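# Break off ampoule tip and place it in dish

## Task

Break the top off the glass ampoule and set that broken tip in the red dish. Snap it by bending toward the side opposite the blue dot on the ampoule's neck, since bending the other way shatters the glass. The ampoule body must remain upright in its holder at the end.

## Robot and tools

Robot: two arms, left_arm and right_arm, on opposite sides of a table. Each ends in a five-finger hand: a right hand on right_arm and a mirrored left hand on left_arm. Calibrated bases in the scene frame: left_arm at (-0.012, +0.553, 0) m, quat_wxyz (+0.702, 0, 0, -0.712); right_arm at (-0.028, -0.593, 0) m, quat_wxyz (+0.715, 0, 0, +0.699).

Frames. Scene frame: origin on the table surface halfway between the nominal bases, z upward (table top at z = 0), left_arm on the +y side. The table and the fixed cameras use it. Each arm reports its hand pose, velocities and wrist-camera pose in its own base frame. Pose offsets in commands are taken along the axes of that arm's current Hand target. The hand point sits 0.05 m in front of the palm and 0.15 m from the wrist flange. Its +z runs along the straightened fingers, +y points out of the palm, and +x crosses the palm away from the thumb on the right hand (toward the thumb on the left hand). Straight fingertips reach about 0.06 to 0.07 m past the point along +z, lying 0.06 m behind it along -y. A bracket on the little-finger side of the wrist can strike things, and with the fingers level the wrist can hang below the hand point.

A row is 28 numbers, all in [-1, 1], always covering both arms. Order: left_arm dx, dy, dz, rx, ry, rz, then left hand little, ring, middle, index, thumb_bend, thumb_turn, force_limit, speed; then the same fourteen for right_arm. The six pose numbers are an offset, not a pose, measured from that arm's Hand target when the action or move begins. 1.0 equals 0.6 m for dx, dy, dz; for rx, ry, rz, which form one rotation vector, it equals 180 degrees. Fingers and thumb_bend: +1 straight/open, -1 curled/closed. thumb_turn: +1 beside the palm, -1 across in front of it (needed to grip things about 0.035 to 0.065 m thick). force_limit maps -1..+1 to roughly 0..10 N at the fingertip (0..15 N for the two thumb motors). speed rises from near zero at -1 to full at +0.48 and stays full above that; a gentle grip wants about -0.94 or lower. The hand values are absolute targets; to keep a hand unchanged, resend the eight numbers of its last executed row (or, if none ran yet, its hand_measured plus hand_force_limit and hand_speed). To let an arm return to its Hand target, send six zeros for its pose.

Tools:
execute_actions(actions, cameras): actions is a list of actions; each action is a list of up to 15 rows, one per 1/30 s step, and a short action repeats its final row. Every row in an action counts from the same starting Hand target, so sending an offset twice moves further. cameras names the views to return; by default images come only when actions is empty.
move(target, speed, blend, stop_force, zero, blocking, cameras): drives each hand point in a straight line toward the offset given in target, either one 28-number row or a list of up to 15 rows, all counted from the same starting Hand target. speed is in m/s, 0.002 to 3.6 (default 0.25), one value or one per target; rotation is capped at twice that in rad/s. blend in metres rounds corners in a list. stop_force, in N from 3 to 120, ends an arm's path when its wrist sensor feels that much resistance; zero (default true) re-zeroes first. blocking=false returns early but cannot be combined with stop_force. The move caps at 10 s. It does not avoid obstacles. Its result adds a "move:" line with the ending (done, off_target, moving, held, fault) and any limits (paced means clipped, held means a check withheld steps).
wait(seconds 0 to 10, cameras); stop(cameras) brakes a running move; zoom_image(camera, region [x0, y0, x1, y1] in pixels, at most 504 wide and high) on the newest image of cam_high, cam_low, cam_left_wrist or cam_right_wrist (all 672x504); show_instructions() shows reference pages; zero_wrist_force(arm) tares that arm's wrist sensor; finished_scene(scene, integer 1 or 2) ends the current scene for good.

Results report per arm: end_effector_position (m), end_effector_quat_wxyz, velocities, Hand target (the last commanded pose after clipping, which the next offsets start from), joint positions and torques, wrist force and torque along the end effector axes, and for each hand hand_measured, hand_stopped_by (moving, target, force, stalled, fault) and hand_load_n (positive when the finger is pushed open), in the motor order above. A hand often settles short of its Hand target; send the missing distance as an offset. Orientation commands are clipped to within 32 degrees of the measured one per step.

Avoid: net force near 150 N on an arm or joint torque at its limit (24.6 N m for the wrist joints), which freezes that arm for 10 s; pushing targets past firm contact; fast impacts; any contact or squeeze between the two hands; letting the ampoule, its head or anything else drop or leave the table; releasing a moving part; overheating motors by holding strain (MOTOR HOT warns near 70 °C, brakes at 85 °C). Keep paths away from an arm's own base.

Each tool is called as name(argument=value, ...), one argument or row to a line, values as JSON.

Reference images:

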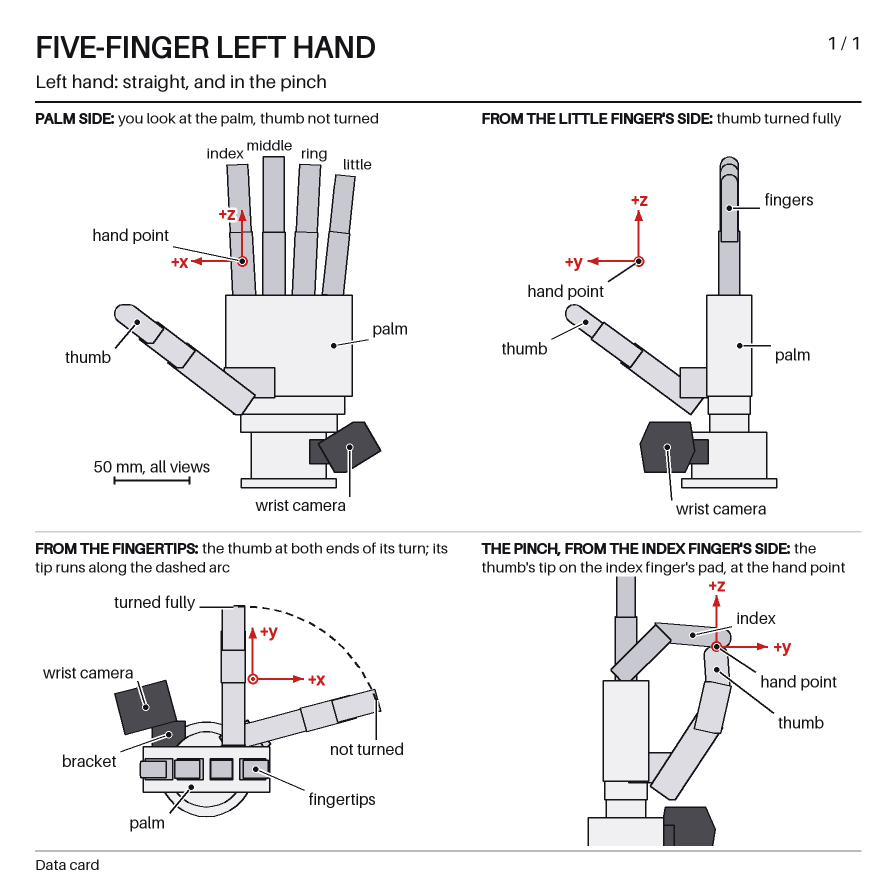

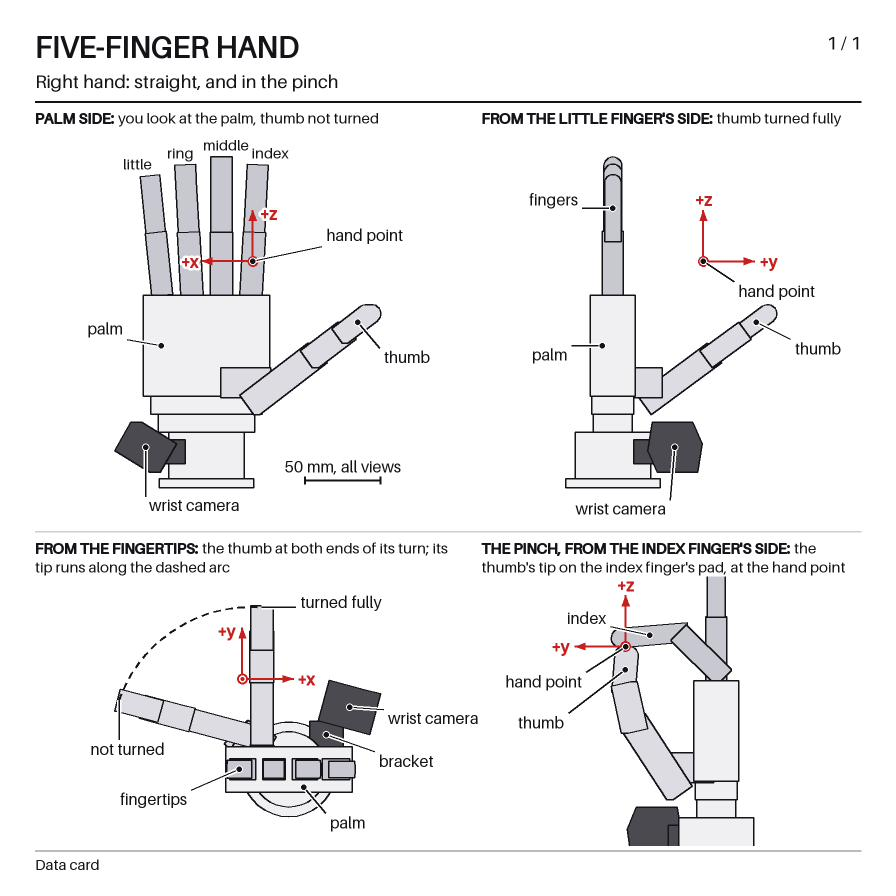

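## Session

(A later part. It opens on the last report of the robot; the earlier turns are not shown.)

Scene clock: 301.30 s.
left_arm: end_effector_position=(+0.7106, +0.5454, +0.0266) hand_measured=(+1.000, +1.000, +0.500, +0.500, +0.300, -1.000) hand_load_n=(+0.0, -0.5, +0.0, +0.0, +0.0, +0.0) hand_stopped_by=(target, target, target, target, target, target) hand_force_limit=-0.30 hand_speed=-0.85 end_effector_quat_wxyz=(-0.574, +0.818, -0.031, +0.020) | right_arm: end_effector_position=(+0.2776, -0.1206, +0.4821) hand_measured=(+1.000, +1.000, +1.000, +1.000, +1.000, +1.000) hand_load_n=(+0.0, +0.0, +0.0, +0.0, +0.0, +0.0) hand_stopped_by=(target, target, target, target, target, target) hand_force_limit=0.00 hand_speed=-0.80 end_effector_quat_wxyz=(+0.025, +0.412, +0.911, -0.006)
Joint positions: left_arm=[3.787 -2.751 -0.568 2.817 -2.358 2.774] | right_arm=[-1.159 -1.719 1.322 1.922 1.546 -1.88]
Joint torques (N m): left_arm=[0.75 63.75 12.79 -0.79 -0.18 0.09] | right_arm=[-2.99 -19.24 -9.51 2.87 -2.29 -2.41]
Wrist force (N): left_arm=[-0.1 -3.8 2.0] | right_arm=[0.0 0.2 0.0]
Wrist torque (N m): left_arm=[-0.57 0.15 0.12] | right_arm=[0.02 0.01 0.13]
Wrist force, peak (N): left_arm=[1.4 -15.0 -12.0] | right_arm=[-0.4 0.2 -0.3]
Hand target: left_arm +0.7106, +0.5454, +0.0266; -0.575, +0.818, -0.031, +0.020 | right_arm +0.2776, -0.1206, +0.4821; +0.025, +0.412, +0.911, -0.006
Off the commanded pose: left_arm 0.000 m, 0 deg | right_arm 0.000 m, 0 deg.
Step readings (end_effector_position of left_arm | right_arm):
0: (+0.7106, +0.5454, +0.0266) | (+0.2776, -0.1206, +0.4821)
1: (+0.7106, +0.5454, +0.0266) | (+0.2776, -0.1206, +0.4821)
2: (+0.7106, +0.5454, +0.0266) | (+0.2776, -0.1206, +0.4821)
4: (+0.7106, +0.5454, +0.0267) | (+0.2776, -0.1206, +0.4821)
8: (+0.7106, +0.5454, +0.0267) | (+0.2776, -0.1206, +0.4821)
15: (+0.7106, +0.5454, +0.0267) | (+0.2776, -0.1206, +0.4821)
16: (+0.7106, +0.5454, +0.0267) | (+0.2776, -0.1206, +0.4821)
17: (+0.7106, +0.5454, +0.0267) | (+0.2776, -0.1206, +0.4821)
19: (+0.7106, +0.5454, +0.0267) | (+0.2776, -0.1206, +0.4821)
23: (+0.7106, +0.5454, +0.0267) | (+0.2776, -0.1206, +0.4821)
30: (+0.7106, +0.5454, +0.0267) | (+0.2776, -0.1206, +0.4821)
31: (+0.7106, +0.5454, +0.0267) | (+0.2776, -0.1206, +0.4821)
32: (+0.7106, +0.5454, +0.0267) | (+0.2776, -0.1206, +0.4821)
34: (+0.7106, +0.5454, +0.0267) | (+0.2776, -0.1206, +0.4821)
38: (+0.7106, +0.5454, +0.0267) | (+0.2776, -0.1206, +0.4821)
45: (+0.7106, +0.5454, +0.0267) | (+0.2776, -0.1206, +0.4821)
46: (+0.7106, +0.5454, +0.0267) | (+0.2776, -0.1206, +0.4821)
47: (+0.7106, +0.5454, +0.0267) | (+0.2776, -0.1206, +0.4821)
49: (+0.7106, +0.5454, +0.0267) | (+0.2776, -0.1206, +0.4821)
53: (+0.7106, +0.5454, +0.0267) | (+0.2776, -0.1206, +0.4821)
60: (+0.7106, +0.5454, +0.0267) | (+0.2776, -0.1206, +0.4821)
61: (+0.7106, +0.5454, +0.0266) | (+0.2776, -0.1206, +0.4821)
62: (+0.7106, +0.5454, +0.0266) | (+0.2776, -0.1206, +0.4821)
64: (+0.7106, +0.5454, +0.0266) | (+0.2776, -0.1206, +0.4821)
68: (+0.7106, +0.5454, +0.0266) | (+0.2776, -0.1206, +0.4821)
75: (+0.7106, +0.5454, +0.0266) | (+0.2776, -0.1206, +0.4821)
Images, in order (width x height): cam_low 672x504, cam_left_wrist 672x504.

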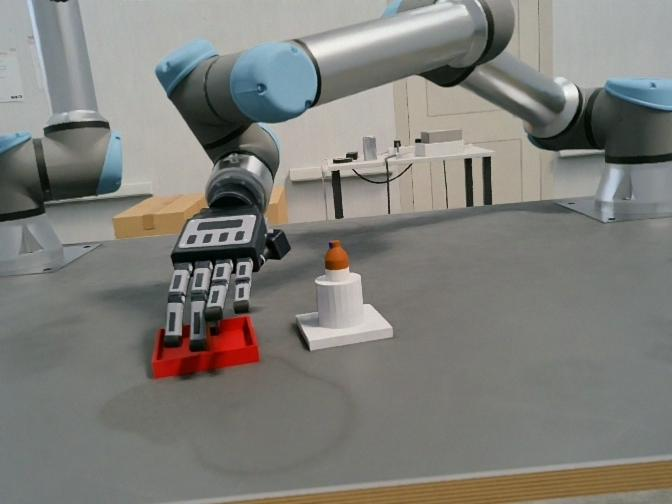

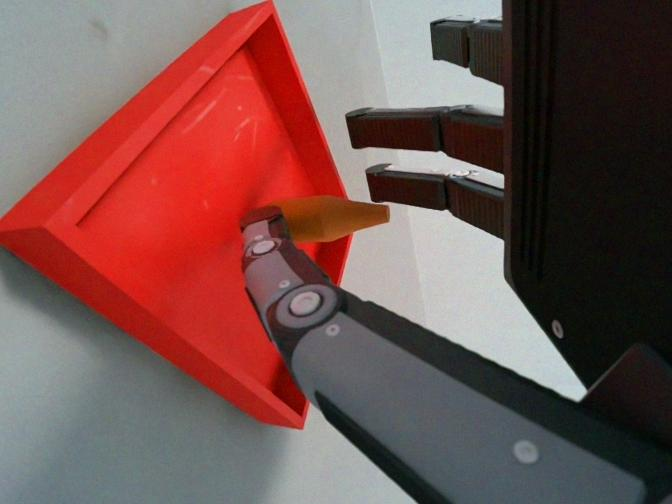

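move(
  target=[0, -0.188, -0.0684, 0, 0, 0, 1, 1, 0.5, 0.5, 0.3, -1, -0.3, -0.85, 0, 0, 0, 0, 0, 0, 1, 1, 1, 1, 1, 1, 0.0, -0.8],
  speed=0.08,
  cameras=["all"],
)

zoom_image(
  camera="cam_low",
  region=[130, 220, 410, 390],
)

zoom_image(
  camera="cam_left_wrist",
  region=[0, 60, 300, 400],
)

Scene clock: 309.90 s.
left_arm: end_effector_position=(+0.7108, +0.5450, +0.1465) hand_measured=(+1.000, +1.000, +0.500, +0.500, +0.300, -1.000) hand_load_n=(+0.0, +0.0, +0.0, -0.5, +0.0, +0.0) hand_stopped_by=(target, target, target, target, target, target) hand_force_limit=-0.30 hand_speed=-0.85 end_effector_quat_wxyz=(-0.574, +0.818, -0.031, +0.020) | right_arm: end_effector_position=(+0.2776, -0.1206, +0.4821) hand_measured=(+1.000, +1.000, +1.000, +1.000, +1.000, +1.000) hand_load_n=(+0.0, +0.0, +0.0, +0.0, +0.0, +0.0) hand_stopped_by=(target, target, target, target, target, target) hand_force_limit=0.00 hand_speed=-0.80 end_effector_quat_wxyz=(+0.025, +0.412, +0.911, -0.006)
Joint positions: left_arm=[3.786 -2.728 -0.305 2.532 -2.358 2.774] | right_arm=[-1.159 -1.719 1.322 1.922 1.546 -1.88]
Joint torques (N m): left_arm=[-15.01 69.82 12.47 1.92 -1.81 -1.45] | right_arm=[-3.05 -19.17 -10.26 2.79 -2.24 -2.42]
Wrist force (N): left_arm=[0.4 -3.7 2.4] | right_arm=[0.0 0.1 0.0]
Wrist torque (N m): left_arm=[-0.57 0.08 0.15] | right_arm=[0.02 -0.01 0.13]
Wrist force, peak (N): left_arm=[0.1 -4.5 2.1] | right_arm=[-0.3 0.3 0.1]
Hand target: left_arm +0.7108, +0.5450, +0.1467; -0.575, +0.818, -0.031, +0.020 | right_arm +0.2776, -0.1206, +0.4821; +0.025, +0.412, +0.911, -0.006
Off the commanded pose: left_arm 0.000 m, 0 deg | right_arm 0.000 m, 0 deg.
move: done

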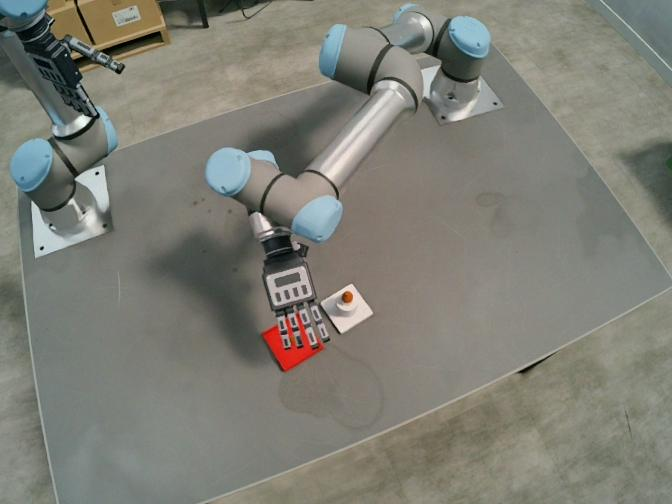

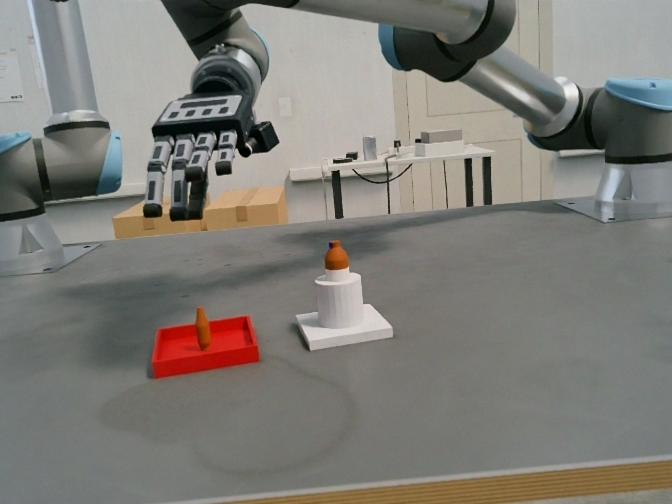

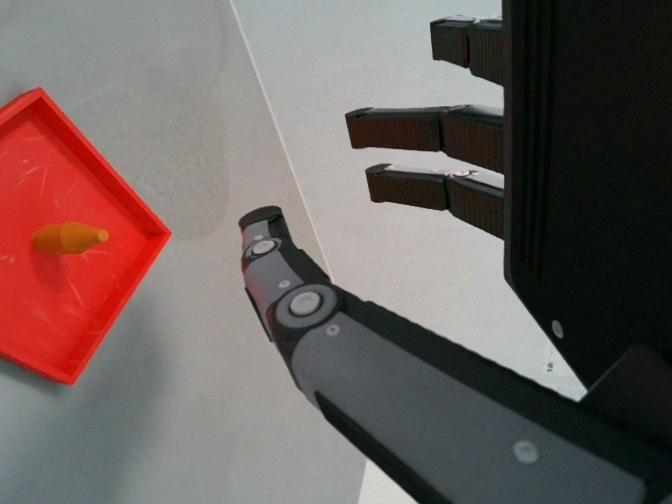

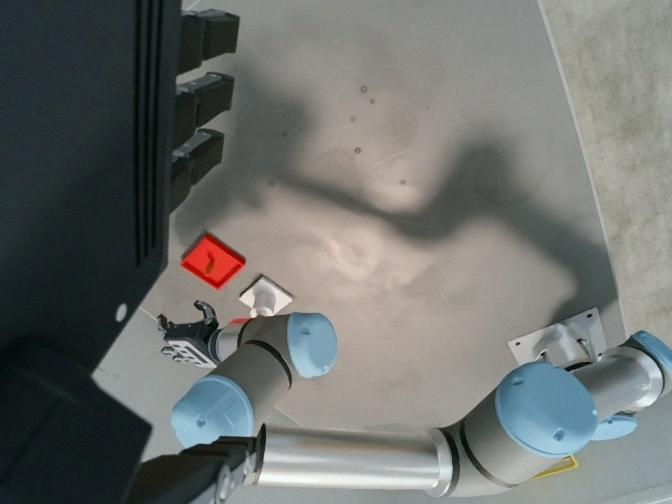

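Scaled by 1.800 from the camera's 672x504 image, which has a finer 960x720 frame.

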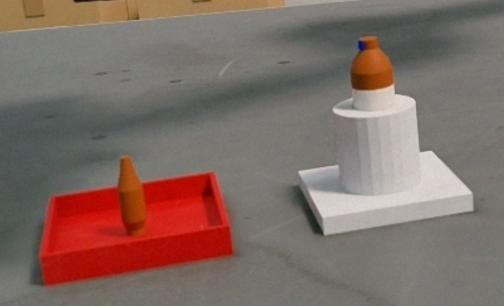

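Scaled by 1.482 from the camera's 672x504 image, which has a finer 960x720 frame.

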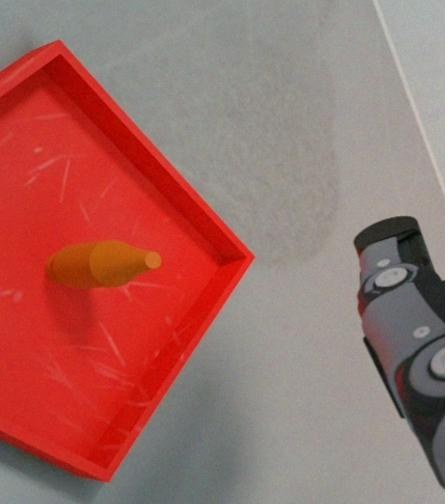

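The head has snapped off cleanly and stands in the red dish, and the ampoule is still standing in its holder.

finished_scene(
  scene=2,
)

The scene is finished: the task was done.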